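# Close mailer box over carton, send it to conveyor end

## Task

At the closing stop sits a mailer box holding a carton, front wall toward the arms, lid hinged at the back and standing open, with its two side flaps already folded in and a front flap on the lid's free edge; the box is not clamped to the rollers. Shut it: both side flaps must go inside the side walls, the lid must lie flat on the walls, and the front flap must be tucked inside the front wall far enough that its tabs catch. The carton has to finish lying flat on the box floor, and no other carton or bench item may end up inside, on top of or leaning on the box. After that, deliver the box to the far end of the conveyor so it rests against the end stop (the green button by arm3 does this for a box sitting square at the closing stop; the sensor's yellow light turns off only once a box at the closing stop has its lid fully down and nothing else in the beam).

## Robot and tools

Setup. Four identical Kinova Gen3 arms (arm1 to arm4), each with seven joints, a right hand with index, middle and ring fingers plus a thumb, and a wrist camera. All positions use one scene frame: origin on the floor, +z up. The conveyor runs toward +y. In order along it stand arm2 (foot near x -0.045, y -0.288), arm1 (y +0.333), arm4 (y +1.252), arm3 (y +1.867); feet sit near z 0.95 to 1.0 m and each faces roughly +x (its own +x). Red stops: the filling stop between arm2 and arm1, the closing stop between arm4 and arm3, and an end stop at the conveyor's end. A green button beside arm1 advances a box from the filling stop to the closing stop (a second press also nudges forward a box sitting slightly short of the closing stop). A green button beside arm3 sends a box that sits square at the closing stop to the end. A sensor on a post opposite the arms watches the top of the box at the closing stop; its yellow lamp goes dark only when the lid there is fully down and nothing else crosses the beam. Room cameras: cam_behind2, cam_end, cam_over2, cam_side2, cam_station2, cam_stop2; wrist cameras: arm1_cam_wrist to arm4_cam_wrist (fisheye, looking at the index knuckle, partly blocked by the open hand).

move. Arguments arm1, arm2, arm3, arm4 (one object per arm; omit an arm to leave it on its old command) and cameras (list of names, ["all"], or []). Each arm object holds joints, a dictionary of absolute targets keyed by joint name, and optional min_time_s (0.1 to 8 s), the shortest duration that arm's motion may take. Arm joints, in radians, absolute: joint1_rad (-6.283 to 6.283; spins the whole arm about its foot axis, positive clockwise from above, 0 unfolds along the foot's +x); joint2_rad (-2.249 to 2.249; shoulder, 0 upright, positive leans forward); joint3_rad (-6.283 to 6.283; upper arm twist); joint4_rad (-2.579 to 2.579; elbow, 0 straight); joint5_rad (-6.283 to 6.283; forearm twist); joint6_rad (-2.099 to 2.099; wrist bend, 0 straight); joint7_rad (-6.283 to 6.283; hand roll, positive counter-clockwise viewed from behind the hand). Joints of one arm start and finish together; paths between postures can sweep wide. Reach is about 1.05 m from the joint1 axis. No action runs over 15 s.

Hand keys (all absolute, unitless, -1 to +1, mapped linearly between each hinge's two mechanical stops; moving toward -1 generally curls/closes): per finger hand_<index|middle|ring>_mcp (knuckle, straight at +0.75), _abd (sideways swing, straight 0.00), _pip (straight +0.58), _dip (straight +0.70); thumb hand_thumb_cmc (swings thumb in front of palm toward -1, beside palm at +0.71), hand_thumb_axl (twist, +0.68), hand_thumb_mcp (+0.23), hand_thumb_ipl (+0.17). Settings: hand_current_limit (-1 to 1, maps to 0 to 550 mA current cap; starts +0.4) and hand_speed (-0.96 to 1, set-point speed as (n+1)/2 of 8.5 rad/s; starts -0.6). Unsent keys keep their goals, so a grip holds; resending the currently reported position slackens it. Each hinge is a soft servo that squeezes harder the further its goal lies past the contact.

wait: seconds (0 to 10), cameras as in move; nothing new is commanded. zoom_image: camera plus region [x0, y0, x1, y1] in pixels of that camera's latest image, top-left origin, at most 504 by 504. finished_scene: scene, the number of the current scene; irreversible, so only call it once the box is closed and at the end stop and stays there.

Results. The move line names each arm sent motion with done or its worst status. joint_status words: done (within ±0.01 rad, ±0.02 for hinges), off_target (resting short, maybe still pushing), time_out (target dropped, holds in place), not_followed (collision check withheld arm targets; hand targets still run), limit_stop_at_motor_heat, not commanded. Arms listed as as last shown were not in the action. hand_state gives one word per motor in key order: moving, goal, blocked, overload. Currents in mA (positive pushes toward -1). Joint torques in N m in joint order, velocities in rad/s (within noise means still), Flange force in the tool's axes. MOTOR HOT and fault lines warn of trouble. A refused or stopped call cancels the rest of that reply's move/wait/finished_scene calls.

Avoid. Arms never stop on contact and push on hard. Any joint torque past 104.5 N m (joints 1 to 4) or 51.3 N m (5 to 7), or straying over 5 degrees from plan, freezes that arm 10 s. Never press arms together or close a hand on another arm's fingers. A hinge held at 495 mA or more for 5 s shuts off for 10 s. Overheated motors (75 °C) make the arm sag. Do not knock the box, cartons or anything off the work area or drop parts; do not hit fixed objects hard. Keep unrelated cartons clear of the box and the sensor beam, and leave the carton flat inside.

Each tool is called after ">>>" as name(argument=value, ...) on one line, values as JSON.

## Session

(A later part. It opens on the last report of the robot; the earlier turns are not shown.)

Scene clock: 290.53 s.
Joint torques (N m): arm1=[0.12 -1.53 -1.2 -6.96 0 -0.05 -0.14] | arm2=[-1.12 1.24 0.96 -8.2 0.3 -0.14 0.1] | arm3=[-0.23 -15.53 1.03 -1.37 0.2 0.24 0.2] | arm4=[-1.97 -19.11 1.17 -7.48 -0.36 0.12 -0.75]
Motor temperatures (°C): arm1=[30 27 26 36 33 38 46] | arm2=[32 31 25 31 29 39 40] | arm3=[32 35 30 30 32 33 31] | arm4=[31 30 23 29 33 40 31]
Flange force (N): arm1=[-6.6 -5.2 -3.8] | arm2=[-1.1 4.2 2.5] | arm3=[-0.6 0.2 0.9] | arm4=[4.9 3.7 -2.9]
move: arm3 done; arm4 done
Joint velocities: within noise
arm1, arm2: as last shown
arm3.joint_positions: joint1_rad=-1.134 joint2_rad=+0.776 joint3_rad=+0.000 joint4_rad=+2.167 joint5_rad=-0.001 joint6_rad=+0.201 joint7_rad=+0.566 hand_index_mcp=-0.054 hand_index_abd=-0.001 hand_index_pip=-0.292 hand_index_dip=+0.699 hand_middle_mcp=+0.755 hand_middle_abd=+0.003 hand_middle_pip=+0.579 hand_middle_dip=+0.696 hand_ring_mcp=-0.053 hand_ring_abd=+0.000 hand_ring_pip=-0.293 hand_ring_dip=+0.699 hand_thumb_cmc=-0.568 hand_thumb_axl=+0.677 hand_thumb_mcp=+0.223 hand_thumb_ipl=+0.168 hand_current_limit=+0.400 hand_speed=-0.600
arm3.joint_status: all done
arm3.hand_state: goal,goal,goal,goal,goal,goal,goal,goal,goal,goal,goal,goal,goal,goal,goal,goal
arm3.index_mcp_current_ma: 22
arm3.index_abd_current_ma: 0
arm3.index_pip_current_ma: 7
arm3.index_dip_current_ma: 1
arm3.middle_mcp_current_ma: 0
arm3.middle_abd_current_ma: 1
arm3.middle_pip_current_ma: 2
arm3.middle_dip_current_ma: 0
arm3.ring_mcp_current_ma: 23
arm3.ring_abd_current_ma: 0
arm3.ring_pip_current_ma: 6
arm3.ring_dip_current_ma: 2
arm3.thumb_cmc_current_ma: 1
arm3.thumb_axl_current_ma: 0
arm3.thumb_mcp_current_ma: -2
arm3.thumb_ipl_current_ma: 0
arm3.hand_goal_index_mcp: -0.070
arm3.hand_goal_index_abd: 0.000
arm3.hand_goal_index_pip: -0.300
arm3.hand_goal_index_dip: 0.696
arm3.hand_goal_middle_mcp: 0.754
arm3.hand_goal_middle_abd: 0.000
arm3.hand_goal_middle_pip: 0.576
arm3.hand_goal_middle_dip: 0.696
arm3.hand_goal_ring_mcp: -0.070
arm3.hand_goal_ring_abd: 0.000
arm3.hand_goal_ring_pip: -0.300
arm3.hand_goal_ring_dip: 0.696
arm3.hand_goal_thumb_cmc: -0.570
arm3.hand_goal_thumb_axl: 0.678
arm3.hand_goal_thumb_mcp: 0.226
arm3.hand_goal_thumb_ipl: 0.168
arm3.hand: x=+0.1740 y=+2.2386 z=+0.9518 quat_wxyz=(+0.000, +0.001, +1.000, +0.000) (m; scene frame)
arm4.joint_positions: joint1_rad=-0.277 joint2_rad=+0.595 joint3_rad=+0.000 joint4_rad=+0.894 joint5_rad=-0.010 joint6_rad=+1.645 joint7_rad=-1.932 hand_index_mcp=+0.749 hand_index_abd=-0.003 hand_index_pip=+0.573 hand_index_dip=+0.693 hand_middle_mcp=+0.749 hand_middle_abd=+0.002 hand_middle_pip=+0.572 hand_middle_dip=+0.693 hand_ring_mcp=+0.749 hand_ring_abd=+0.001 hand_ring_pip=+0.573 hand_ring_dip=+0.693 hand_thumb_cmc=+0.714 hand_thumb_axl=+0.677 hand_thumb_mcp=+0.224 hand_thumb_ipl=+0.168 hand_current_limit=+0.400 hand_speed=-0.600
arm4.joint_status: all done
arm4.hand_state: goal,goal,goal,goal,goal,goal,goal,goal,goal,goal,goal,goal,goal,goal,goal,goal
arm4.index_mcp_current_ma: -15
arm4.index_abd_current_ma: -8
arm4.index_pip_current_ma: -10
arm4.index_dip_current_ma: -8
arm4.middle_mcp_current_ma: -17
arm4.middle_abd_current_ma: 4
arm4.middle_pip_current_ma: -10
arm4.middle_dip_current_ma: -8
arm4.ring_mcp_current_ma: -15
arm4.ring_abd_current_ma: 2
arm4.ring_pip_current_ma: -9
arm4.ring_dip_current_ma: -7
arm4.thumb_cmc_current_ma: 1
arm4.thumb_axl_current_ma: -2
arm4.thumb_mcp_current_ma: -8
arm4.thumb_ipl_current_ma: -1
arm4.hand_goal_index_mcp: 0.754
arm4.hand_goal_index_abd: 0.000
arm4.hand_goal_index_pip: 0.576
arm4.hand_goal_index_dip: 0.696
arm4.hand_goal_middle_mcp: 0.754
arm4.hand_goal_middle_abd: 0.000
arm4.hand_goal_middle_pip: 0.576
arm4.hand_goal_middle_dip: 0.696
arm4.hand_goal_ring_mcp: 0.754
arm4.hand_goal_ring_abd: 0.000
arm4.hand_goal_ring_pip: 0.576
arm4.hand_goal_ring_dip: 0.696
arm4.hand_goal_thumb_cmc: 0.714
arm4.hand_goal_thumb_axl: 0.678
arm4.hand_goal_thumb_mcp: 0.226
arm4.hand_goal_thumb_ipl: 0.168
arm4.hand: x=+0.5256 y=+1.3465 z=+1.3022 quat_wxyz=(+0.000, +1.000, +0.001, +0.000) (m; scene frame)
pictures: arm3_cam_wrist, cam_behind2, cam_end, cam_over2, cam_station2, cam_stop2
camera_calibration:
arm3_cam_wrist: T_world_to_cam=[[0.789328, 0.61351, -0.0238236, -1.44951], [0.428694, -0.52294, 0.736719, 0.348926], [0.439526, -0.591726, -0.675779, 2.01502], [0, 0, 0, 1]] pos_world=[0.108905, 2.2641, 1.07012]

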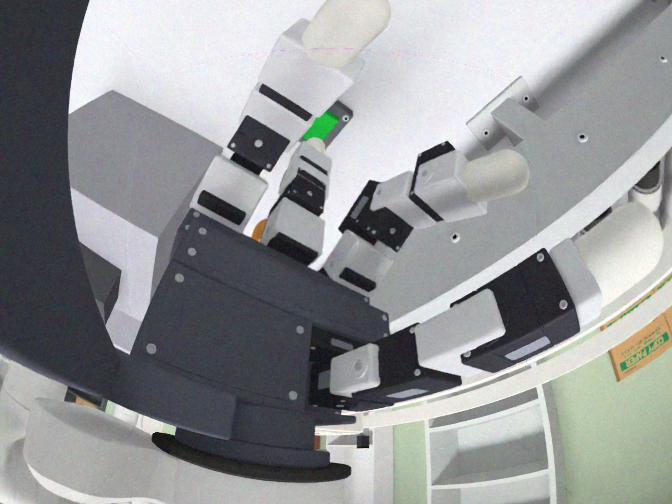

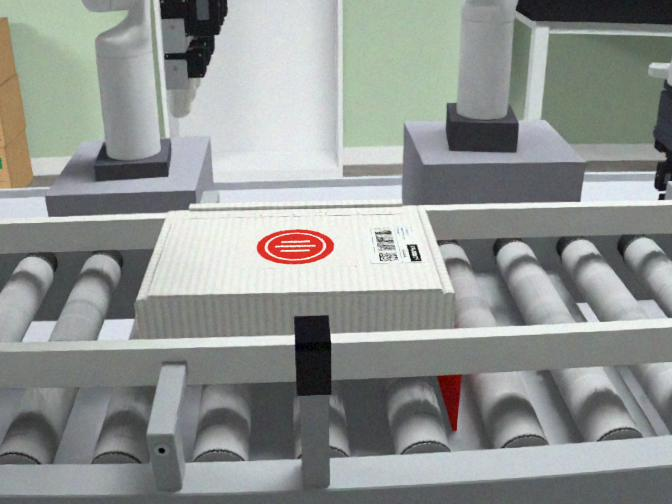

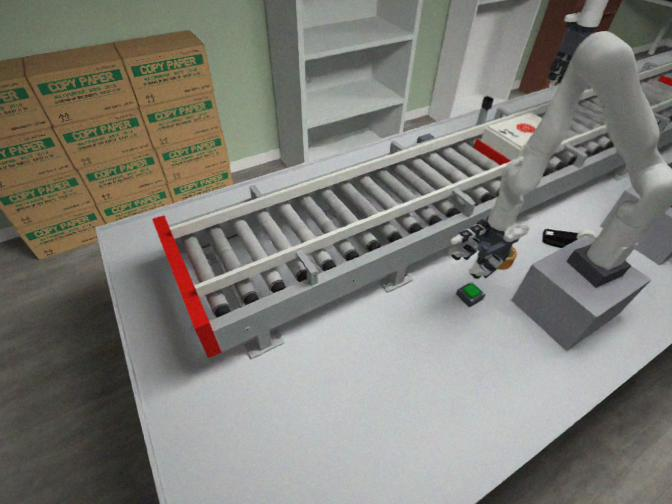

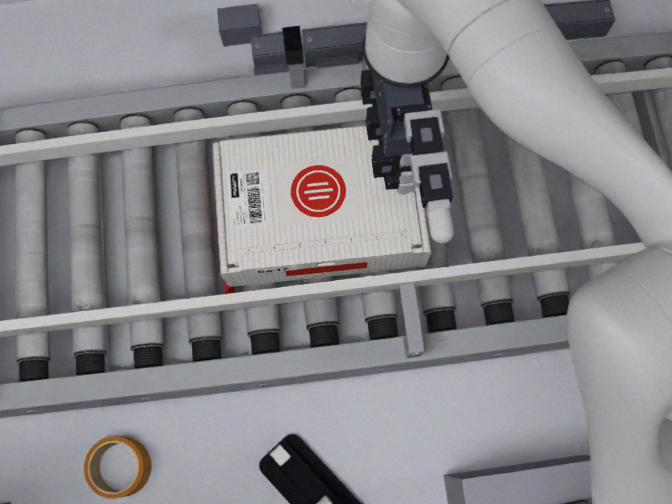

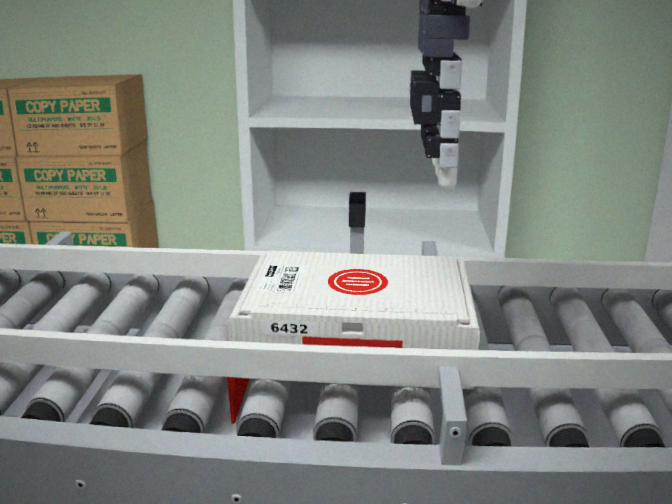

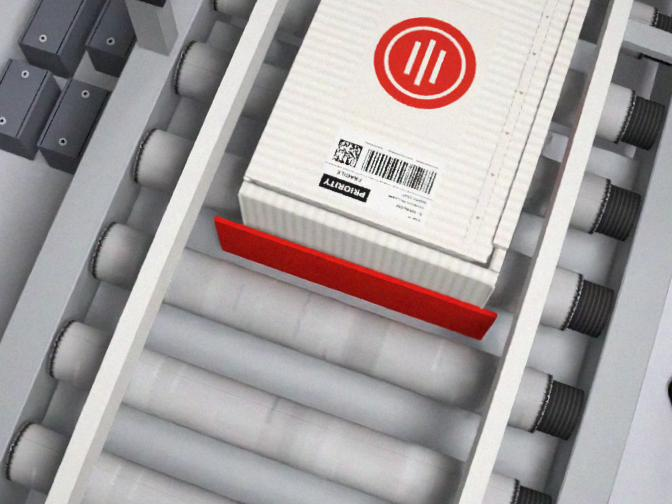

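>>> move(arm3={"joints": {"joint1_rad": -1.1228, "joint2_rad": 0.9032, "joint4_rad": 2.1571, "joint6_rad": 0.084, "joint7_rad": 0.578}, "min_time_s": 1}, cameras=["cam_end", "arm3_cam_wrist"])

>>> zoom_image(camera="cam_end", region=[430, 230, 520, 320])

>>> zoom_image(camera="arm3_cam_wrist", region=[250, 60, 410, 200])

Scene clock: 330.97 s.
Joint torques (N m): arm1=[0.11 -1.48 -1.19 -6.94 -0.03 -0.07 -0.12] | arm2=[-1.13 1.25 0.93 -8.16 0.27 -0.18 0.09] | arm3=[-0.17 -16.15 1.04 -0.46 0.22 0.25 0.2] | arm4=[-1.99 -19.15 1.16 -7.48 -0.36 0.1 -0.76]
Motor temperatures (°C): arm1=[30 27 26 36 33 38 46] | arm2=[32 31 25 31 29 39 40] | arm3=[32 34 30 29 32 33 31] | arm4=[31 31 23 29 33 40 31]
Flange force (N): arm1=[-6.5 -5.1 -3.9] | arm2=[-1.1 4.1 2.2] | arm3=[0.0 0.1 0.7] | arm4=[5.1 3.7 -3.0]
move: arm3 done
Joint velocities: within noise
arm1.joint_positions: joint1_rad=+0.773 joint2_rad=-0.470 joint3_rad=-0.084 joint4_rad=+1.482 joint5_rad=-0.081 joint6_rad=+1.997 joint7_rad=+1.617 hand_index_mcp=+0.753 hand_index_abd=+0.000 hand_index_pip=+0.577 hand_index_dip=+0.696 hand_middle_mcp=+0.753 hand_middle_abd=+0.000 hand_middle_pip=+0.577 hand_middle_dip=+0.696 hand_ring_mcp=+0.753 hand_ring_abd=+0.000 hand_ring_pip=+0.577 hand_ring_dip=+0.696 hand_thumb_cmc=+0.714 hand_thumb_axl=+0.677 hand_thumb_mcp=+0.224 hand_thumb_ipl=+0.168 hand_current_limit=+0.400 hand_speed=-0.600
arm1.joint_status: not commanded
arm1.hand_state: goal,goal,goal,goal,goal,goal,goal,goal,goal,overload,goal,goal,goal,goal,goal,goal
arm1.index_mcp_current_ma: 0
arm1.index_abd_current_ma: 0
arm1.index_pip_current_ma: 0
arm1.index_dip_current_ma: 0
arm1.middle_mcp_current_ma: 0
arm1.middle_abd_current_ma: 0
arm1.middle_pip_current_ma: 0
arm1.middle_dip_current_ma: 0
arm1.ring_mcp_current_ma: 0
arm1.ring_abd_current_ma: 0
arm1.ring_pip_current_ma: 0
arm1.ring_dip_current_ma: 0
arm1.thumb_cmc_current_ma: 0
arm1.thumb_axl_current_ma: 0
arm1.thumb_mcp_current_ma: 0
arm1.thumb_ipl_current_ma: 0
arm1.hand_goal_index_mcp: 0.754
arm1.hand_goal_index_abd: 0.000
arm1.hand_goal_index_pip: 0.576
arm1.hand_goal_index_dip: 0.696
arm1.hand_goal_middle_mcp: 0.754
arm1.hand_goal_middle_abd: 0.000
arm1.hand_goal_middle_pip: 0.576
arm1.hand_goal_middle_dip: 0.696
arm1.hand_goal_ring_mcp: 0.754
arm1.hand_goal_ring_abd: 0.000
arm1.hand_goal_ring_pip: 0.576
arm1.hand_goal_ring_dip: 0.696
arm1.hand_goal_thumb_cmc: 0.714
arm1.hand_goal_thumb_axl: 0.678
arm1.hand_goal_thumb_mcp: 0.226
arm1.hand_goal_thumb_ipl: 0.168
arm1.hand: x=+0.1799 y=+0.3369 z=+1.5279 quat_wxyz=(+0.074, +0.245, +0.967, +0.000) (m; scene frame)
arm2.joint_positions: joint1_rad=+0.828 joint2_rad=-0.490 joint3_rad=-0.089 joint4_rad=+1.498 joint5_rad=+0.008 joint6_rad=+1.948 joint7_rad=+1.734 hand_index_mcp=+0.753 hand_index_abd=+0.000 hand_index_pip=+0.577 hand_index_dip=+0.696 hand_middle_mcp=+0.753 hand_middle_abd=+0.000 hand_middle_pip=+0.577 hand_middle_dip=+0.696 hand_ring_mcp=+0.753 hand_ring_abd=+0.000 hand_ring_pip=+0.577 hand_ring_dip=+0.696 hand_thumb_cmc=+0.714 hand_thumb_axl=+0.677 hand_thumb_mcp=+0.224 hand_thumb_ipl=+0.168 hand_current_limit=+0.400 hand_speed=-0.600
arm2.joint_status: not commanded
arm2.hand_state: goal,goal,goal,goal,goal,goal,goal,goal,goal,goal,goal,goal,goal,goal,goal,goal
arm2.index_mcp_current_ma: 0
arm2.index_abd_current_ma: 0
arm2.index_pip_current_ma: 0
arm2.index_dip_current_ma: 0
arm2.middle_mcp_current_ma: 0
arm2.middle_abd_current_ma: 0
arm2.middle_pip_current_ma: 0
arm2.middle_dip_current_ma: 0
arm2.ring_mcp_current_ma: 0
arm2.ring_abd_current_ma: 0
arm2.ring_pip_current_ma: 0
arm2.ring_dip_current_ma: 0
arm2.thumb_cmc_current_ma: 0
arm2.thumb_axl_current_ma: 0
arm2.thumb_mcp_current_ma: -1
arm2.thumb_ipl_current_ma: 0
arm2.hand_goal_index_mcp: 0.754
arm2.hand_goal_index_abd: 0.000
arm2.hand_goal_index_pip: 0.576
arm2.hand_goal_index_dip: 0.696
arm2.hand_goal_middle_mcp: 0.754
arm2.hand_goal_middle_abd: 0.000
arm2.hand_goal_middle_pip: 0.576
arm2.hand_goal_middle_dip: 0.696
arm2.hand_goal_ring_mcp: 0.754
arm2.hand_goal_ring_abd: 0.000
arm2.hand_goal_ring_pip: 0.576
arm2.hand_goal_ring_dip: 0.696
arm2.hand_goal_thumb_cmc: 0.714
arm2.hand_goal_thumb_axl: 0.678
arm2.hand_goal_thumb_mcp: 0.226
arm2.hand_goal_thumb_ipl: 0.168
arm2.hand: x=+0.0978 y=-0.3446 z=+1.5197 quat_wxyz=(+0.064, +0.341, +0.935, -0.065) (m; scene frame)
arm3.joint_positions: joint1_rad=-1.123 joint2_rad=+0.903 joint3_rad=+0.000 joint4_rad=+2.157 joint5_rad=-0.001 joint6_rad=+0.084 joint7_rad=+0.578 hand_index_mcp=-0.054 hand_index_abd=-0.001 hand_index_pip=-0.292 hand_index_dip=+0.699 hand_middle_mcp=+0.755 hand_middle_abd=+0.003 hand_middle_pip=+0.579 hand_middle_dip=+0.696 hand_ring_mcp=-0.053 hand_ring_abd=+0.000 hand_ring_pip=-0.293 hand_ring_dip=+0.699 hand_thumb_cmc=-0.568 hand_thumb_axl=+0.677 hand_thumb_mcp=+0.223 hand_thumb_ipl=+0.168 hand_current_limit=+0.400 hand_speed=-0.600
arm3.joint_status: all done
arm3.hand_state: goal,goal,goal,goal,goal,goal,goal,goal,goal,goal,goal,goal,goal,goal,goal,goal
arm3.index_mcp_current_ma: 22
arm3.index_abd_current_ma: 0
arm3.index_pip_current_ma: 7
arm3.index_dip_current_ma: 1
arm3.middle_mcp_current_ma: 0
arm3.middle_abd_current_ma: 1
arm3.middle_pip_current_ma: 2
arm3.middle_dip_current_ma: 0
arm3.ring_mcp_current_ma: 23
arm3.ring_abd_current_ma: 0
arm3.ring_pip_current_ma: 6
arm3.ring_dip_current_ma: 2
arm3.thumb_cmc_current_ma: 1
arm3.thumb_axl_current_ma: 0
arm3.thumb_mcp_current_ma: -2
arm3.thumb_ipl_current_ma: 0
arm3.hand_goal_index_mcp: -0.070
arm3.hand_goal_index_abd: 0.000
arm3.hand_goal_index_pip: -0.300
arm3.hand_goal_index_dip: 0.696
arm3.hand_goal_middle_mcp: 0.754
arm3.hand_goal_middle_abd: 0.000
arm3.hand_goal_middle_pip: 0.576
arm3.hand_goal_middle_dip: 0.696
arm3.hand_goal_ring_mcp: -0.070
arm3.hand_goal_ring_abd: 0.000
arm3.hand_goal_ring_pip: -0.300
arm3.hand_goal_ring_dip: 0.696
arm3.hand_goal_thumb_cmc: -0.570
arm3.hand_goal_thumb_axl: 0.678
arm3.hand_goal_thumb_mcp: 0.226
arm3.hand_goal_thumb_ipl: 0.168
arm3.hand: x=+0.1769 y=+2.2356 z=+0.9069 quat_wxyz=(+0.000, +0.001, +1.000, +0.000) (m; scene frame)
arm4: as last shown
pictures: arm3_cam_wrist, cam_end
camera_calibration:
arm3_cam_wrist: T_world_to_cam=[[0.789365, 0.613465, -0.0237653, -1.45108], [0.428596, -0.522946, 0.736772, 0.379193], [0.439556, -0.591768, -0.675723, 1.98155], [0, 0, 0, 1]] pos_world=[0.111906, 2.2611, 1.02512]

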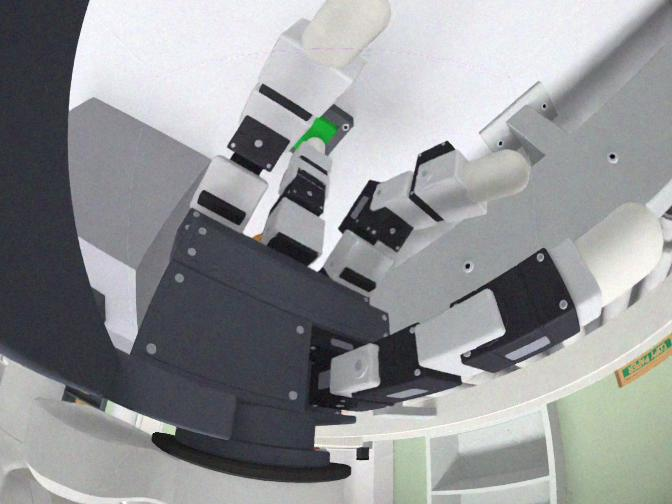

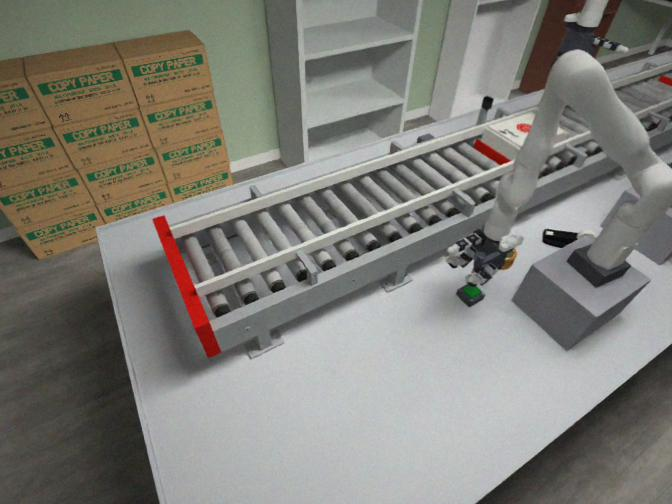

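Scaled by 5.600 from the camera's 672x504 image, which has a finer 960x720 frame.

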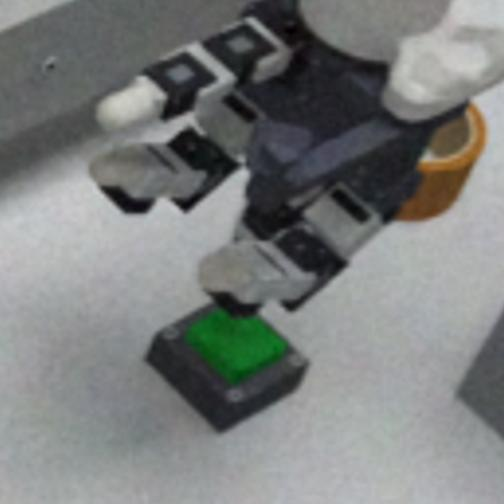

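Scaled by 3.150 from the camera's 672x504 image, which has a finer 960x720 frame.

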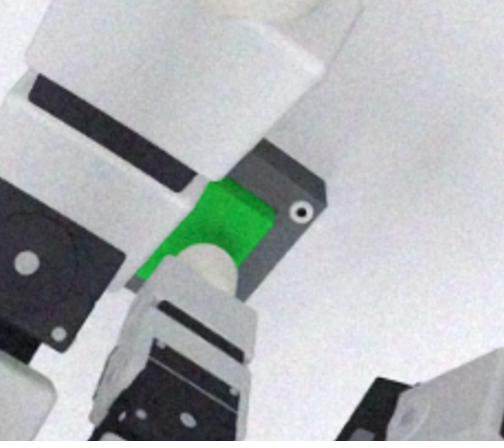

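>>> move(arm3={"joints": {"joint2_rad": 0.9882, "joint4_rad": 2.1386, "joint6_rad": 0.0175}, "min_time_s": 1})

>>> move(arm3={"joints": {"joint2_rad": 1.0163, "joint4_rad": 2.1309, "joint6_rad": -0.0029}, "min_time_s": 0.6})

>>> move(arm3={"joints": {"joint2_rad": 0.9032, "joint4_rad": 2.1571, "joint6_rad": 0.084}, "min_time_s": 1}, cameras=["cam_end"])

>>> zoom_image(camera="cam_end", region=[120, 160, 340, 340])

Scene clock: 345.53 s.
Joint torques (N m): arm1=[0.14 -1.52 -1.19 -6.97 -0.05 -0.06 -0.12] | arm2=[-1.1 1.27 0.95 -8.21 0.28 -0.17 0.08] | arm3=[-0.25 -15.47 0.93 0.2 0.25 0.28 0.2] | arm4=[-2.04 -19.13 1.18 -7.47 -0.34 0.11 -0.75]
Motor temperatures (°C): arm1=[30 27 26 36 33 38 46] | arm2=[32 31 25 31 29 39 40] | arm3=[32 33 30 29 32 33 31] | arm4=[31 31 23 30 33 40 31]
Flange force (N): arm1=[-6.6 -5.2 -3.8] | arm2=[-1.0 4.1 2.5] | arm3=[-0.2 0.1 -2.3] | arm4=[5.1 3.8 -3.0]
move: arm3 done
Joint velocities: within noise
arm1, arm2, arm4: as last shown
arm3.joint_positions: joint1_rad=-1.123 joint2_rad=+0.988 joint3_rad=+0.000 joint4_rad=+2.139 joint5_rad=-0.001 joint6_rad=+0.018 joint7_rad=+0.578 hand_index_mcp=-0.054 hand_index_abd=-0.001 hand_index_pip=-0.292 hand_index_dip=+0.699 hand_middle_mcp=+0.755 hand_middle_abd=+0.003 hand_middle_pip=+0.579 hand_middle_dip=+0.696 hand_ring_mcp=-0.053 hand_ring_abd=+0.000 hand_ring_pip=-0.293 hand_ring_dip=+0.699 hand_thumb_cmc=-0.568 hand_thumb_axl=+0.677 hand_thumb_mcp=+0.223 hand_thumb_ipl=+0.168 hand_current_limit=+0.400 hand_speed=-0.600
arm3.joint_status: all done
arm3.hand_state: goal,goal,goal,goal,goal,goal,goal,goal,goal,goal,goal,goal,goal,goal,goal,goal
arm3.index_mcp_current_ma: 22
arm3.index_abd_current_ma: 0
arm3.index_pip_current_ma: 7
arm3.index_dip_current_ma: 1
arm3.middle_mcp_current_ma: 0
arm3.middle_abd_current_ma: 1
arm3.middle_pip_current_ma: 1
arm3.middle_dip_current_ma: 0
arm3.ring_mcp_current_ma: 23
arm3.ring_abd_current_ma: 0
arm3.ring_pip_current_ma: 6
arm3.ring_dip_current_ma: 2
arm3.thumb_cmc_current_ma: 1
arm3.thumb_axl_current_ma: 0
arm3.thumb_mcp_current_ma: -2
arm3.thumb_ipl_current_ma: 0
arm3.hand_goal_index_mcp: -0.070
arm3.hand_goal_index_abd: 0.000
arm3.hand_goal_index_pip: -0.300
arm3.hand_goal_index_dip: 0.696
arm3.hand_goal_middle_mcp: 0.754
arm3.hand_goal_middle_abd: 0.000
arm3.hand_goal_middle_pip: 0.576
arm3.hand_goal_middle_dip: 0.696
arm3.hand_goal_ring_mcp: -0.070
arm3.hand_goal_ring_abd: 0.000
arm3.hand_goal_ring_pip: -0.300
arm3.hand_goal_ring_dip: 0.696
arm3.hand_goal_thumb_cmc: -0.570
arm3.hand_goal_thumb_axl: 0.678
arm3.hand_goal_thumb_mcp: 0.226
arm3.hand_goal_thumb_ipl: 0.168
arm3.hand: x=+0.1770 y=+2.2356 z=+0.8769 quat_wxyz=(+0.000, +0.001, +1.000, +0.000) (m; scene frame)
pictures: none

Scene clock: 347.17 s.
Joint torques (N m): arm1=[0.15 -1.5 -1.21 -6.94 -0.04 -0.05 -0.1] | arm2=[-1.13 1.22 0.94 -8.22 0.29 -0.15 0.09] | arm3=[0.15 -7.62 1.5 1.25 0.24 0.9 0.19] | arm4=[-2.02 -19.09 1.19 -7.49 -0.38 0.1 -0.75]
Motor temperatures (°C): arm1=[30 27 26 36 33 38 46] | arm2=[32 31 25 31 29 39 40] | arm3=[32 33 30 29 32 33 31] | arm4=[31 32 23 30 33 40 31]
Flange force (N): arm1=[-6.6 -5.2 -3.9] | arm2=[-1.1 4.2 2.5] | arm3=[0.2 1.4 -22.7] | arm4=[4.9 3.8 -2.9]
move: arm3 done
Joint velocities: within noise
arm1, arm2, arm4: as last shown
arm3.joint_positions: joint1_rad=-1.123 joint2_rad=+1.016 joint3_rad=+0.000 joint4_rad=+2.131 joint5_rad=-0.001 joint6_rad=-0.003 joint7_rad=+0.578 hand_index_mcp=-0.054 hand_index_abd=-0.001 hand_index_pip=-0.292 hand_index_dip=+0.699 hand_middle_mcp=+0.435 hand_middle_abd=+0.000 hand_middle_pip=+0.992 hand_middle_dip=+0.938 hand_ring_mcp=-0.053 hand_ring_abd=+0.000 hand_ring_pip=-0.293 hand_ring_dip=+0.699 hand_thumb_cmc=-0.568 hand_thumb_axl=+0.677 hand_thumb_mcp=+0.223 hand_thumb_ipl=+0.168 hand_current_limit=+0.400 hand_speed=-0.600
arm3.joint_status: all done
arm3.hand_state: goal,goal,goal,goal,blocked,goal,blocked,blocked,goal,goal,goal,goal,goal,goal,goal,goal
arm3.index_mcp_current_ma: 21
arm3.index_abd_current_ma: 0
arm3.index_pip_current_ma: 7
arm3.index_dip_current_ma: 1
arm3.middle_mcp_current_ma: -385
arm3.middle_abd_current_ma: 0
arm3.middle_pip_current_ma: 385
arm3.middle_dip_current_ma: 385
arm3.ring_mcp_current_ma: 23
arm3.ring_abd_current_ma: 0
arm3.ring_pip_current_ma: 6
arm3.ring_dip_current_ma: 2
arm3.thumb_cmc_current_ma: 1
arm3.thumb_axl_current_ma: 0
arm3.thumb_mcp_current_ma: -2
arm3.thumb_ipl_current_ma: 0
arm3.hand_goal_index_mcp: -0.070
arm3.hand_goal_index_abd: 0.000
arm3.hand_goal_index_pip: -0.300
arm3.hand_goal_index_dip: 0.696
arm3.hand_goal_middle_mcp: 0.754
arm3.hand_goal_middle_abd: 0.000
arm3.hand_goal_middle_pip: 0.576
arm3.hand_goal_middle_dip: 0.696
arm3.hand_goal_ring_mcp: -0.070
arm3.hand_goal_ring_abd: 0.000
arm3.hand_goal_ring_pip: -0.300
arm3.hand_goal_ring_dip: 0.696
arm3.hand_goal_thumb_cmc: -0.570
arm3.hand_goal_thumb_axl: 0.678
arm3.hand_goal_thumb_mcp: 0.226
arm3.hand_goal_thumb_ipl: 0.168
arm3.hand: x=+0.1770 y=+2.2356 z=+0.8669 quat_wxyz=(+0.000, +0.001, +1.000, +0.000) (m; scene frame)
pictures: none

Scene clock: 348.53 s.
Joint torques (N m): arm1=[0.12 -1.54 -1.2 -6.98 -0.01 -0.06 -0.14] | arm2=[-1.13 1.24 0.94 -8.22 0.3 -0.15 0.09] | arm3=[-0.18 -16.19 1.04 -0.45 0.23 0.28 0.19] | arm4=[-2.06 -19.1 1.18 -7.45 -0.38 0.13 -0.73]
Motor temperatures (°C): arm1=[30 27 26 36 33 38 46] | arm2=[32 31 25 31 29 39 40] | arm3=[32 33 30 29 32 33 31] | arm4=[31 32 23 30 33 40 31]
Flange force (N): arm1=[-6.6 -5.2 -3.8] | arm2=[-1.1 4.2 2.5] | arm3=[0.0 0.0 0.9] | arm4=[5.0 3.8 -2.9]
move: arm3 done
Joint velocities: within noise
arm1, arm2, arm4: as last shown
arm3.joint_positions: joint1_rad=-1.123 joint2_rad=+0.903 joint3_rad=+0.000 joint4_rad=+2.157 joint5_rad=-0.001 joint6_rad=+0.084 joint7_rad=+0.578 hand_index_mcp=-0.054 hand_index_abd=-0.001 hand_index_pip=-0.292 hand_index_dip=+0.699 hand_middle_mcp=+0.752 hand_middle_abd=+0.001 hand_middle_pip=+0.579 hand_middle_dip=+0.699 hand_ring_mcp=-0.053 hand_ring_abd=+0.000 hand_ring_pip=-0.293 hand_ring_dip=+0.699 hand_thumb_cmc=-0.568 hand_thumb_axl=+0.677 hand_thumb_mcp=+0.223 hand_thumb_ipl=+0.168 hand_current_limit=+0.400 hand_speed=-0.600
arm3.joint_status: all done
arm3.hand_state: goal,goal,goal,goal,goal,goal,goal,goal,goal,goal,goal,goal,goal,goal,goal,goal
arm3.index_mcp_current_ma: 21
arm3.index_abd_current_ma: 0
arm3.index_pip_current_ma: 7
arm3.index_dip_current_ma: 1
arm3.middle_mcp_current_ma: -1
arm3.middle_abd_current_ma: 0
arm3.middle_pip_current_ma: 2
arm3.middle_dip_current_ma: 2
arm3.ring_mcp_current_ma: 23
arm3.ring_abd_current_ma: 0
arm3.ring_pip_current_ma: 6
arm3.ring_dip_current_ma: 2
arm3.thumb_cmc_current_ma: 1
arm3.thumb_axl_current_ma: 0
arm3.thumb_mcp_current_ma: -2
arm3.thumb_ipl_current_ma: 0
arm3.hand_goal_index_mcp: -0.070
arm3.hand_goal_index_abd: 0.000
arm3.hand_goal_index_pip: -0.300
arm3.hand_goal_index_dip: 0.696
arm3.hand_goal_middle_mcp: 0.754
arm3.hand_goal_middle_abd: 0.000
arm3.hand_goal_middle_pip: 0.576
arm3.hand_goal_middle_dip: 0.696
arm3.hand_goal_ring_mcp: -0.070
arm3.hand_goal_ring_abd: 0.000
arm3.hand_goal_ring_pip: -0.300
arm3.hand_goal_ring_dip: 0.696
arm3.hand_goal_thumb_cmc: -0.570
arm3.hand_goal_thumb_axl: 0.678
arm3.hand_goal_thumb_mcp: 0.226
arm3.hand_goal_thumb_ipl: 0.168
arm3.hand: x=+0.1769 y=+2.2356 z=+0.9069 quat_wxyz=(+0.000, +0.001, +1.000, +0.000) (m; scene frame)
pictures: cam_end

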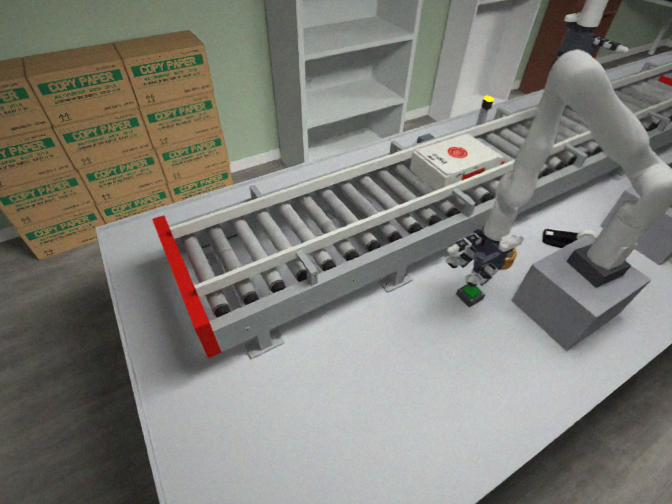

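Scaled by 2.291 from the camera's 672x504 image, which has a finer 960x720 frame.

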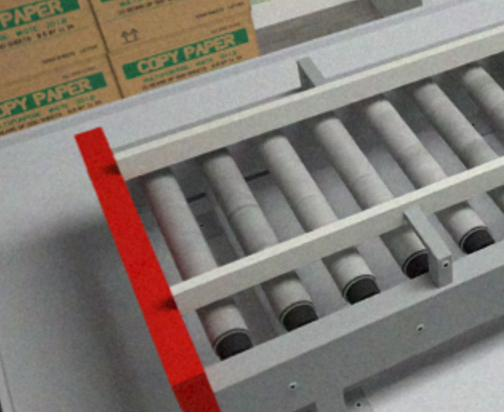

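It's on its way.

>>> wait(seconds=2, cameras=["cam_end"])

>>> zoom_image(camera="cam_end", region=[120, 160, 340, 340])

Scene clock: 354.40 s.
Joint torques (N m): arm1=[0.17 -1.5 -1.2 -6.97 -0.03 -0.08 -0.15] | arm2=[-1.11 1.23 0.96 -8.16 0.28 -0.16 0.09] | arm3=[-0.14 -16.19 1.02 -0.48 0.22 0.21 0.19] | arm4=[-2.02 -19.13 1.19 -7.48 -0.37 0.12 -0.78]
Motor temperatures (°C): arm1=[30 27 26 36 33 38 46] | arm2=[32 31 25 31 29 39 40] | arm3=[32 33 30 29 32 33 31] | arm4=[31 32 23 30 33 40 31]
Flange force (N): arm1=[-6.5 -5.3 -3.8] | arm2=[-1.2 4.1 2.3] | arm3=[0.0 0.1 0.7] | arm4=[5.0 3.9 -2.9]
Joint velocities: within noise
arm1.joint_positions: joint1_rad=+0.773 joint2_rad=-0.470 joint3_rad=-0.084 joint4_rad=+1.482 joint5_rad=-0.081 joint6_rad=+1.997 joint7_rad=+1.617 hand_index_mcp=+0.753 hand_index_abd=+0.000 hand_index_pip=+0.577 hand_index_dip=+0.696 hand_middle_mcp=+0.753 hand_middle_abd=+0.000 hand_middle_pip=+0.577 hand_middle_dip=+0.696 hand_ring_mcp=+0.753 hand_ring_abd=+0.000 hand_ring_pip=+0.577 hand_ring_dip=+0.696 hand_thumb_cmc=+0.714 hand_thumb_axl=+0.677 hand_thumb_mcp=+0.224 hand_thumb_ipl=+0.168 hand_current_limit=+0.400 hand_speed=-0.600
arm1.joint_status: not commanded
arm1.hand_state: goal,goal,goal,goal,goal,goal,goal,goal,goal,overload,goal,goal,goal,goal,goal,goal
arm1.index_mcp_current_ma: 0
arm1.index_abd_current_ma: 0
arm1.index_pip_current_ma: 0
arm1.index_dip_current_ma: 0
arm1.middle_mcp_current_ma: 0
arm1.middle_abd_current_ma: 0
arm1.middle_pip_current_ma: 0
arm1.middle_dip_current_ma: 0
arm1.ring_mcp_current_ma: 0
arm1.ring_abd_current_ma: 0
arm1.ring_pip_current_ma: 0
arm1.ring_dip_current_ma: 0
arm1.thumb_cmc_current_ma: 0
arm1.thumb_axl_current_ma: 0
arm1.thumb_mcp_current_ma: 0
arm1.thumb_ipl_current_ma: 0
arm1.hand_goal_index_mcp: 0.754
arm1.hand_goal_index_abd: 0.000
arm1.hand_goal_index_pip: 0.576
arm1.hand_goal_index_dip: 0.696
arm1.hand_goal_middle_mcp: 0.754
arm1.hand_goal_middle_abd: 0.000
arm1.hand_goal_middle_pip: 0.576
arm1.hand_goal_middle_dip: 0.696
arm1.hand_goal_ring_mcp: 0.754
arm1.hand_goal_ring_abd: 0.000
arm1.hand_goal_ring_pip: 0.576
arm1.hand_goal_ring_dip: 0.696
arm1.hand_goal_thumb_cmc: 0.714
arm1.hand_goal_thumb_axl: 0.678
arm1.hand_goal_thumb_mcp: 0.226
arm1.hand_goal_thumb_ipl: 0.168
arm1.hand: x=+0.1799 y=+0.3369 z=+1.5279 quat_wxyz=(+0.074, +0.245, +0.967, +0.000) (m; scene frame)
arm2.joint_positions: joint1_rad=+0.828 joint2_rad=-0.490 joint3_rad=-0.089 joint4_rad=+1.498 joint5_rad=+0.008 joint6_rad=+1.948 joint7_rad=+1.734 hand_index_mcp=+0.753 hand_index_abd=+0.000 hand_index_pip=+0.577 hand_index_dip=+0.696 hand_middle_mcp=+0.753 hand_middle_abd=+0.000 hand_middle_pip=+0.577 hand_middle_dip=+0.696 hand_ring_mcp=+0.753 hand_ring_abd=+0.000 hand_ring_pip=+0.577 hand_ring_dip=+0.696 hand_thumb_cmc=+0.714 hand_thumb_axl=+0.677 hand_thumb_mcp=+0.224 hand_thumb_ipl=+0.168 hand_current_limit=+0.400 hand_speed=-0.600
arm2.joint_status: not commanded
arm2.hand_state: goal,goal,goal,goal,goal,goal,goal,goal,goal,goal,goal,goal,goal,goal,goal,goal
arm2.index_mcp_current_ma: 0
arm2.index_abd_current_ma: 0
arm2.index_pip_current_ma: 0
arm2.index_dip_current_ma: 0
arm2.middle_mcp_current_ma: 0
arm2.middle_abd_current_ma: 0
arm2.middle_pip_current_ma: 0
arm2.middle_dip_current_ma: 0
arm2.ring_mcp_current_ma: 0
arm2.ring_abd_current_ma: 0
arm2.ring_pip_current_ma: 0
arm2.ring_dip_current_ma: 0
arm2.thumb_cmc_current_ma: 0
arm2.thumb_axl_current_ma: 0
arm2.thumb_mcp_current_ma: -1
arm2.thumb_ipl_current_ma: 0
arm2.hand_goal_index_mcp: 0.754
arm2.hand_goal_index_abd: 0.000
arm2.hand_goal_index_pip: 0.576
arm2.hand_goal_index_dip: 0.696
arm2.hand_goal_middle_mcp: 0.754
arm2.hand_goal_middle_abd: 0.000
arm2.hand_goal_middle_pip: 0.576
arm2.hand_goal_middle_dip: 0.696
arm2.hand_goal_ring_mcp: 0.754
arm2.hand_goal_ring_abd: 0.000
arm2.hand_goal_ring_pip: 0.576
arm2.hand_goal_ring_dip: 0.696
arm2.hand_goal_thumb_cmc: 0.714
arm2.hand_goal_thumb_axl: 0.678
arm2.hand_goal_thumb_mcp: 0.226
arm2.hand_goal_thumb_ipl: 0.168
arm2.hand: x=+0.0978 y=-0.3446 z=+1.5197 quat_wxyz=(+0.064, +0.341, +0.935, -0.065) (m; scene frame)
arm3.joint_positions: joint1_rad=-1.123 joint2_rad=+0.903 joint3_rad=+0.000 joint4_rad=+2.157 joint5_rad=-0.001 joint6_rad=+0.084 joint7_rad=+0.578 hand_index_mcp=-0.054 hand_index_abd=-0.001 hand_index_pip=-0.292 hand_index_dip=+0.699 hand_middle_mcp=+0.752 hand_middle_abd=+0.001 hand_middle_pip=+0.579 hand_middle_dip=+0.699 hand_ring_mcp=-0.053 hand_ring_abd=+0.000 hand_ring_pip=-0.293 hand_ring_dip=+0.699 hand_thumb_cmc=-0.568 hand_thumb_axl=+0.677 hand_thumb_mcp=+0.223 hand_thumb_ipl=+0.168 hand_current_limit=+0.400 hand_speed=-0.600
arm3.joint_status: all done
arm3.hand_state: goal,goal,goal,goal,goal,goal,goal,goal,goal,goal,goal,goal,goal,goal,goal,goal
arm3.index_mcp_current_ma: 21
arm3.index_abd_current_ma: 0
arm3.index_pip_current_ma: 7
arm3.index_dip_current_ma: 1
arm3.middle_mcp_current_ma: -1
arm3.middle_abd_current_ma: 0
arm3.middle_pip_current_ma: 2
arm3.middle_dip_current_ma: 2
arm3.ring_mcp_current_ma: 23
arm3.ring_abd_current_ma: 0
arm3.ring_pip_current_ma: 6
arm3.ring_dip_current_ma: 2
arm3.thumb_cmc_current_ma: 1
arm3.thumb_axl_current_ma: 0
arm3.thumb_mcp_current_ma: -2
arm3.thumb_ipl_current_ma: 0
arm3.hand_goal_index_mcp: -0.070
arm3.hand_goal_index_abd: 0.000
arm3.hand_goal_index_pip: -0.300
arm3.hand_goal_index_dip: 0.696
arm3.hand_goal_middle_mcp: 0.754
arm3.hand_goal_middle_abd: 0.000
arm3.hand_goal_middle_pip: 0.576
arm3.hand_goal_middle_dip: 0.696
arm3.hand_goal_ring_mcp: -0.070
arm3.hand_goal_ring_abd: 0.000
arm3.hand_goal_ring_pip: -0.300
arm3.hand_goal_ring_dip: 0.696
arm3.hand_goal_thumb_cmc: -0.570
arm3.hand_goal_thumb_axl: 0.678
arm3.hand_goal_thumb_mcp: 0.226
arm3.hand_goal_thumb_ipl: 0.168
arm3.hand: x=+0.1769 y=+2.2355 z=+0.9069 quat_wxyz=(+0.000, +0.001, +1.000, +0.000) (m; scene frame)
arm4.joint_positions: joint1_rad=-0.277 joint2_rad=+0.595 joint3_rad=+0.000 joint4_rad=+0.894 joint5_rad=-0.010 joint6_rad=+1.645 joint7_rad=-1.932 hand_index_mcp=+0.749 hand_index_abd=-0.003 hand_index_pip=+0.573 hand_index_dip=+0.693 hand_middle_mcp=+0.749 hand_middle_abd=+0.002 hand_middle_pip=+0.572 hand_middle_dip=+0.693 hand_ring_mcp=+0.749 hand_ring_abd=+0.001 hand_ring_pip=+0.573 hand_ring_dip=+0.693 hand_thumb_cmc=+0.714 hand_thumb_axl=+0.677 hand_thumb_mcp=+0.224 hand_thumb_ipl=+0.168 hand_current_limit=+0.400 hand_speed=-0.600
arm4.joint_status: not commanded
arm4.hand_state: goal,goal,goal,goal,goal,goal,goal,goal,goal,goal,goal,goal,goal,goal,goal,goal
arm4.index_mcp_current_ma: -15
arm4.index_abd_current_ma: -8
arm4.index_pip_current_ma: -10
arm4.index_dip_current_ma: -8
arm4.middle_mcp_current_ma: -17
arm4.middle_abd_current_ma: 4
arm4.middle_pip_current_ma: -10
arm4.middle_dip_current_ma: -8
arm4.ring_mcp_current_ma: -15
arm4.ring_abd_current_ma: 2
arm4.ring_pip_current_ma: -9
arm4.ring_dip_current_ma: -7
arm4.thumb_cmc_current_ma: 1
arm4.thumb_axl_current_ma: -2
arm4.thumb_mcp_current_ma: -8
arm4.thumb_ipl_current_ma: -1
arm4.hand_goal_index_mcp: 0.754
arm4.hand_goal_index_abd: 0.000
arm4.hand_goal_index_pip: 0.576
arm4.hand_goal_index_dip: 0.696
arm4.hand_goal_middle_mcp: 0.754
arm4.hand_goal_middle_abd: 0.000
arm4.hand_goal_middle_pip: 0.576
arm4.hand_goal_middle_dip: 0.696
arm4.hand_goal_ring_mcp: 0.754
arm4.hand_goal_ring_abd: 0.000
arm4.hand_goal_ring_pip: 0.576
arm4.hand_goal_ring_dip: 0.696
arm4.hand_goal_thumb_cmc: 0.714
arm4.hand_goal_thumb_axl: 0.678
arm4.hand_goal_thumb_mcp: 0.226
arm4.hand_goal_thumb_ipl: 0.168
arm4.hand: x=+0.5256 y=+1.3465 z=+1.3022 quat_wxyz=(+0.000, +1.000, +0.001, +0.000) (m; scene frame)
wait: 2.00 s; at rest from the start
pictures: cam_end

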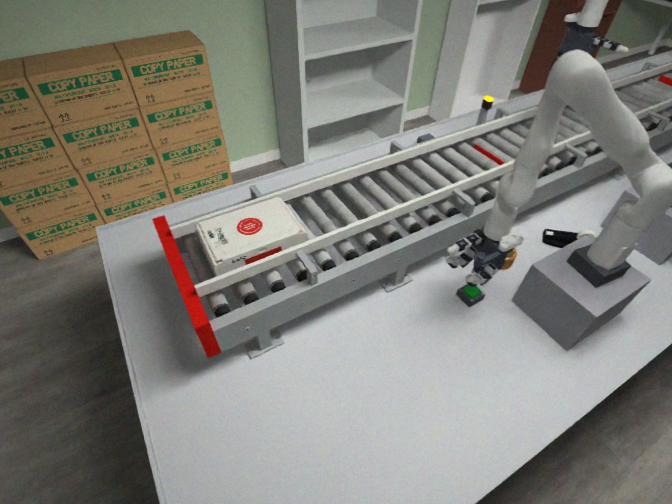

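Scaled by 2.291 from the camera's 672x504 image, which has a finer 960x720 frame.

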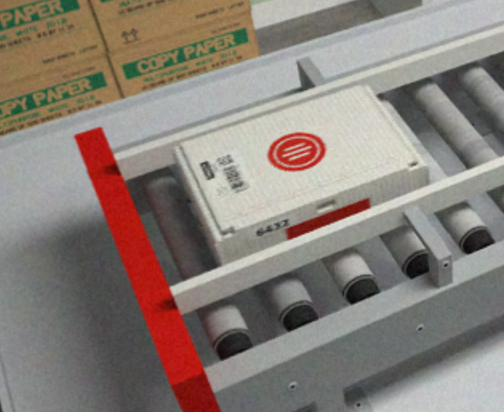

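>>> wait(seconds=3, cameras=["cam_end"])

>>> zoom_image(camera="cam_end", region=[120, 160, 340, 340])

Scene clock: 359.97 s.
Joint torques (N m): arm1=[0.15 -1.48 -1.19 -6.99 -0.01 -0.07 -0.14] | arm2=[-1.12 1.22 0.97 -8.19 0.29 -0.16 0.1] | arm3=[-0.15 -16.16 1 -0.47 0.24 0.24 0.18] | arm4=[-2.05 -19.08 1.23 -7.46 -0.39 0.12 -0.78]
Motor temperatures (°C): arm1=[30 27 26 36 33 38 46] | arm2=[32 31 25 31 29 39 40] | arm3=[32 34 30 29 32 33 31] | arm4=[31 32 23 30 33 40 31]
Flange force (N): arm1=[-6.5 -5.2 -3.7] | arm2=[-1.2 4.2 2.4] | arm3=[0.0 0.1 0.7] | arm4=[5.0 3.9 -2.9]
Joint velocities: within noise
arm1.joint_positions: joint1_rad=+0.773 joint2_rad=-0.470 joint3_rad=-0.084 joint4_rad=+1.482 joint5_rad=-0.081 joint6_rad=+1.997 joint7_rad=+1.617 hand_index_mcp=+0.753 hand_index_abd=+0.000 hand_index_pip=+0.577 hand_index_dip=+0.696 hand_middle_mcp=+0.753 hand_middle_abd=+0.000 hand_middle_pip=+0.577 hand_middle_dip=+0.696 hand_ring_mcp=+0.753 hand_ring_abd=+0.000 hand_ring_pip=+0.577 hand_ring_dip=+0.696 hand_thumb_cmc=+0.714 hand_thumb_axl=+0.677 hand_thumb_mcp=+0.224 hand_thumb_ipl=+0.168 hand_current_limit=+0.400 hand_speed=-0.600
arm1.joint_status: not commanded
arm1.hand_state: goal,goal,goal,goal,goal,goal,goal,goal,goal,overload,goal,goal,goal,goal,goal,goal
arm1.index_mcp_current_ma: 0
arm1.index_abd_current_ma: 0
arm1.index_pip_current_ma: 0
arm1.index_dip_current_ma: 0
arm1.middle_mcp_current_ma: 0
arm1.middle_abd_current_ma: 0
arm1.middle_pip_current_ma: 0
arm1.middle_dip_current_ma: 0
arm1.ring_mcp_current_ma: 0
arm1.ring_abd_current_ma: 0
arm1.ring_pip_current_ma: 0
arm1.ring_dip_current_ma: 0
arm1.thumb_cmc_current_ma: 0
arm1.thumb_axl_current_ma: 0
arm1.thumb_mcp_current_ma: 0
arm1.thumb_ipl_current_ma: 0
arm1.hand_goal_index_mcp: 0.754
arm1.hand_goal_index_abd: 0.000
arm1.hand_goal_index_pip: 0.576
arm1.hand_goal_index_dip: 0.696
arm1.hand_goal_middle_mcp: 0.754
arm1.hand_goal_middle_abd: 0.000
arm1.hand_goal_middle_pip: 0.576
arm1.hand_goal_middle_dip: 0.696
arm1.hand_goal_ring_mcp: 0.754
arm1.hand_goal_ring_abd: 0.000
arm1.hand_goal_ring_pip: 0.576
arm1.hand_goal_ring_dip: 0.696
arm1.hand_goal_thumb_cmc: 0.714
arm1.hand_goal_thumb_axl: 0.678
arm1.hand_goal_thumb_mcp: 0.226
arm1.hand_goal_thumb_ipl: 0.168
arm1.hand: x=+0.1799 y=+0.3369 z=+1.5279 quat_wxyz=(+0.074, +0.245, +0.967, +0.000) (m; scene frame)
arm2.joint_positions: joint1_rad=+0.828 joint2_rad=-0.490 joint3_rad=-0.089 joint4_rad=+1.498 joint5_rad=+0.008 joint6_rad=+1.948 joint7_rad=+1.734 hand_index_mcp=+0.753 hand_index_abd=+0.000 hand_index_pip=+0.577 hand_index_dip=+0.696 hand_middle_mcp=+0.753 hand_middle_abd=+0.000 hand_middle_pip=+0.577 hand_middle_dip=+0.696 hand_ring_mcp=+0.753 hand_ring_abd=+0.000 hand_ring_pip=+0.577 hand_ring_dip=+0.696 hand_thumb_cmc=+0.714 hand_thumb_axl=+0.677 hand_thumb_mcp=+0.224 hand_thumb_ipl=+0.168 hand_current_limit=+0.400 hand_speed=-0.600
arm2.joint_status: not commanded
arm2.hand_state: goal,goal,goal,goal,goal,goal,goal,goal,goal,goal,goal,goal,goal,goal,goal,goal
arm2.index_mcp_current_ma: 0
arm2.index_abd_current_ma: 0
arm2.index_pip_current_ma: 0
arm2.index_dip_current_ma: 0
arm2.middle_mcp_current_ma: 0
arm2.middle_abd_current_ma: 0
arm2.middle_pip_current_ma: 0
arm2.middle_dip_current_ma: 0
arm2.ring_mcp_current_ma: 0
arm2.ring_abd_current_ma: 0
arm2.ring_pip_current_ma: 0
arm2.ring_dip_current_ma: 0
arm2.thumb_cmc_current_ma: 0
arm2.thumb_axl_current_ma: 0
arm2.thumb_mcp_current_ma: -1
arm2.thumb_ipl_current_ma: 0
arm2.hand_goal_index_mcp: 0.754
arm2.hand_goal_index_abd: 0.000
arm2.hand_goal_index_pip: 0.576
arm2.hand_goal_index_dip: 0.696
arm2.hand_goal_middle_mcp: 0.754
arm2.hand_goal_middle_abd: 0.000
arm2.hand_goal_middle_pip: 0.576
arm2.hand_goal_middle_dip: 0.696
arm2.hand_goal_ring_mcp: 0.754
arm2.hand_goal_ring_abd: 0.000
arm2.hand_goal_ring_pip: 0.576
arm2.hand_goal_ring_dip: 0.696
arm2.hand_goal_thumb_cmc: 0.714
arm2.hand_goal_thumb_axl: 0.678
arm2.hand_goal_thumb_mcp: 0.226
arm2.hand_goal_thumb_ipl: 0.168
arm2.hand: x=+0.0978 y=-0.3446 z=+1.5197 quat_wxyz=(+0.064, +0.341, +0.935, -0.065) (m; scene frame)
arm3.joint_positions: joint1_rad=-1.123 joint2_rad=+0.903 joint3_rad=+0.000 joint4_rad=+2.157 joint5_rad=-0.001 joint6_rad=+0.084 joint7_rad=+0.578 hand_index_mcp=-0.054 hand_index_abd=-0.001 hand_index_pip=-0.292 hand_index_dip=+0.699 hand_middle_mcp=+0.752 hand_middle_abd=+0.001 hand_middle_pip=+0.579 hand_middle_dip=+0.699 hand_ring_mcp=-0.053 hand_ring_abd=+0.000 hand_ring_pip=-0.293 hand_ring_dip=+0.699 hand_thumb_cmc=-0.568 hand_thumb_axl=+0.677 hand_thumb_mcp=+0.223 hand_thumb_ipl=+0.168 hand_current_limit=+0.400 hand_speed=-0.600
arm3.joint_status: all done
arm3.hand_state: goal,goal,goal,goal,goal,goal,goal,goal,goal,goal,goal,goal,goal,goal,goal,goal
arm3.index_mcp_current_ma: 21
arm3.index_abd_current_ma: 0
arm3.index_pip_current_ma: 7
arm3.index_dip_current_ma: 1
arm3.middle_mcp_current_ma: -1
arm3.middle_abd_current_ma: 0
arm3.middle_pip_current_ma: 2
arm3.middle_dip_current_ma: 2
arm3.ring_mcp_current_ma: 23
arm3.ring_abd_current_ma: 0
arm3.ring_pip_current_ma: 6
arm3.ring_dip_current_ma: 2
arm3.thumb_cmc_current_ma: 1
arm3.thumb_axl_current_ma: 0
arm3.thumb_mcp_current_ma: -2
arm3.thumb_ipl_current_ma: 0
arm3.hand_goal_index_mcp: -0.070
arm3.hand_goal_index_abd: 0.000
arm3.hand_goal_index_pip: -0.300
arm3.hand_goal_index_dip: 0.696
arm3.hand_goal_middle_mcp: 0.754
arm3.hand_goal_middle_abd: 0.000
arm3.hand_goal_middle_pip: 0.576
arm3.hand_goal_middle_dip: 0.696
arm3.hand_goal_ring_mcp: -0.070
arm3.hand_goal_ring_abd: 0.000
arm3.hand_goal_ring_pip: -0.300
arm3.hand_goal_ring_dip: 0.696
arm3.hand_goal_thumb_cmc: -0.570
arm3.hand_goal_thumb_axl: 0.678
arm3.hand_goal_thumb_mcp: 0.226
arm3.hand_goal_thumb_ipl: 0.168
arm3.hand: x=+0.1769 y=+2.2355 z=+0.9069 quat_wxyz=(+0.000, +0.001, +1.000, +0.000) (m; scene frame)
arm4.joint_positions: joint1_rad=-0.277 joint2_rad=+0.595 joint3_rad=+0.000 joint4_rad=+0.894 joint5_rad=-0.010 joint6_rad=+1.645 joint7_rad=-1.932 hand_index_mcp=+0.749 hand_index_abd=-0.003 hand_index_pip=+0.573 hand_index_dip=+0.693 hand_middle_mcp=+0.749 hand_middle_abd=+0.002 hand_middle_pip=+0.572 hand_middle_dip=+0.693 hand_ring_mcp=+0.749 hand_ring_abd=+0.001 hand_ring_pip=+0.573 hand_ring_dip=+0.693 hand_thumb_cmc=+0.714 hand_thumb_axl=+0.677 hand_thumb_mcp=+0.224 hand_thumb_ipl=+0.168 hand_current_limit=+0.400 hand_speed=-0.600
arm4.joint_status: not commanded
arm4.hand_state: goal,goal,goal,goal,goal,goal,goal,goal,goal,goal,goal,goal,goal,goal,goal,goal
arm4.index_mcp_current_ma: -15
arm4.index_abd_current_ma: -8
arm4.index_pip_current_ma: -10
arm4.index_dip_current_ma: -8
arm4.middle_mcp_current_ma: -17
arm4.middle_abd_current_ma: 4
arm4.middle_pip_current_ma: -10
arm4.middle_dip_current_ma: -8
arm4.ring_mcp_current_ma: -15
arm4.ring_abd_current_ma: 2
arm4.ring_pip_current_ma: -9
arm4.ring_dip_current_ma: -7
arm4.thumb_cmc_current_ma: 1
arm4.thumb_axl_current_ma: -2
arm4.thumb_mcp_current_ma: -8
arm4.thumb_ipl_current_ma: -1
arm4.hand_goal_index_mcp: 0.754
arm4.hand_goal_index_abd: 0.000
arm4.hand_goal_index_pip: 0.576
arm4.hand_goal_index_dip: 0.696
arm4.hand_goal_middle_mcp: 0.754
arm4.hand_goal_middle_abd: 0.000
arm4.hand_goal_middle_pip: 0.576
arm4.hand_goal_middle_dip: 0.696
arm4.hand_goal_ring_mcp: 0.754
arm4.hand_goal_ring_abd: 0.000
arm4.hand_goal_ring_pip: 0.576
arm4.hand_goal_ring_dip: 0.696
arm4.hand_goal_thumb_cmc: 0.714
arm4.hand_goal_thumb_axl: 0.678
arm4.hand_goal_thumb_mcp: 0.226
arm4.hand_goal_thumb_ipl: 0.168
arm4.hand: x=+0.5256 y=+1.3465 z=+1.3022 quat_wxyz=(+0.000, +1.000, +0.001, +0.000) (m; scene frame)
wait: 3.00 s; at rest from the start
pictures: cam_end

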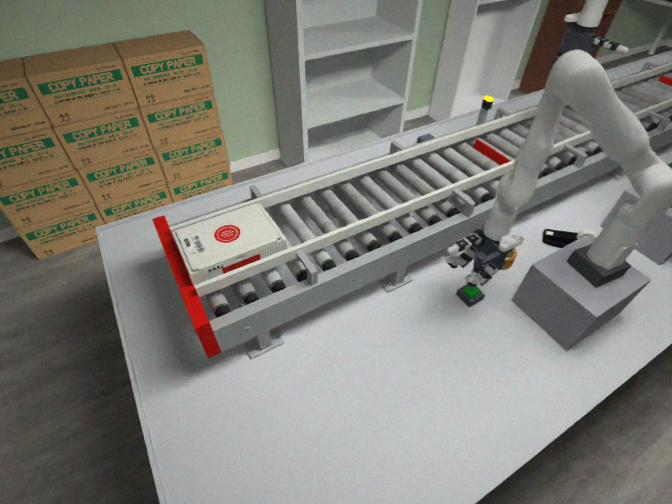

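Scaled by 2.291 from the camera's 672x504 image, which has a finer 960x720 frame.

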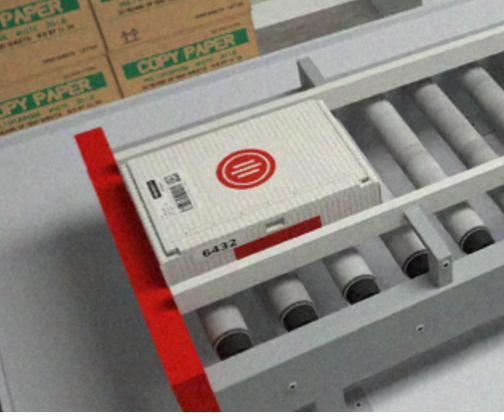

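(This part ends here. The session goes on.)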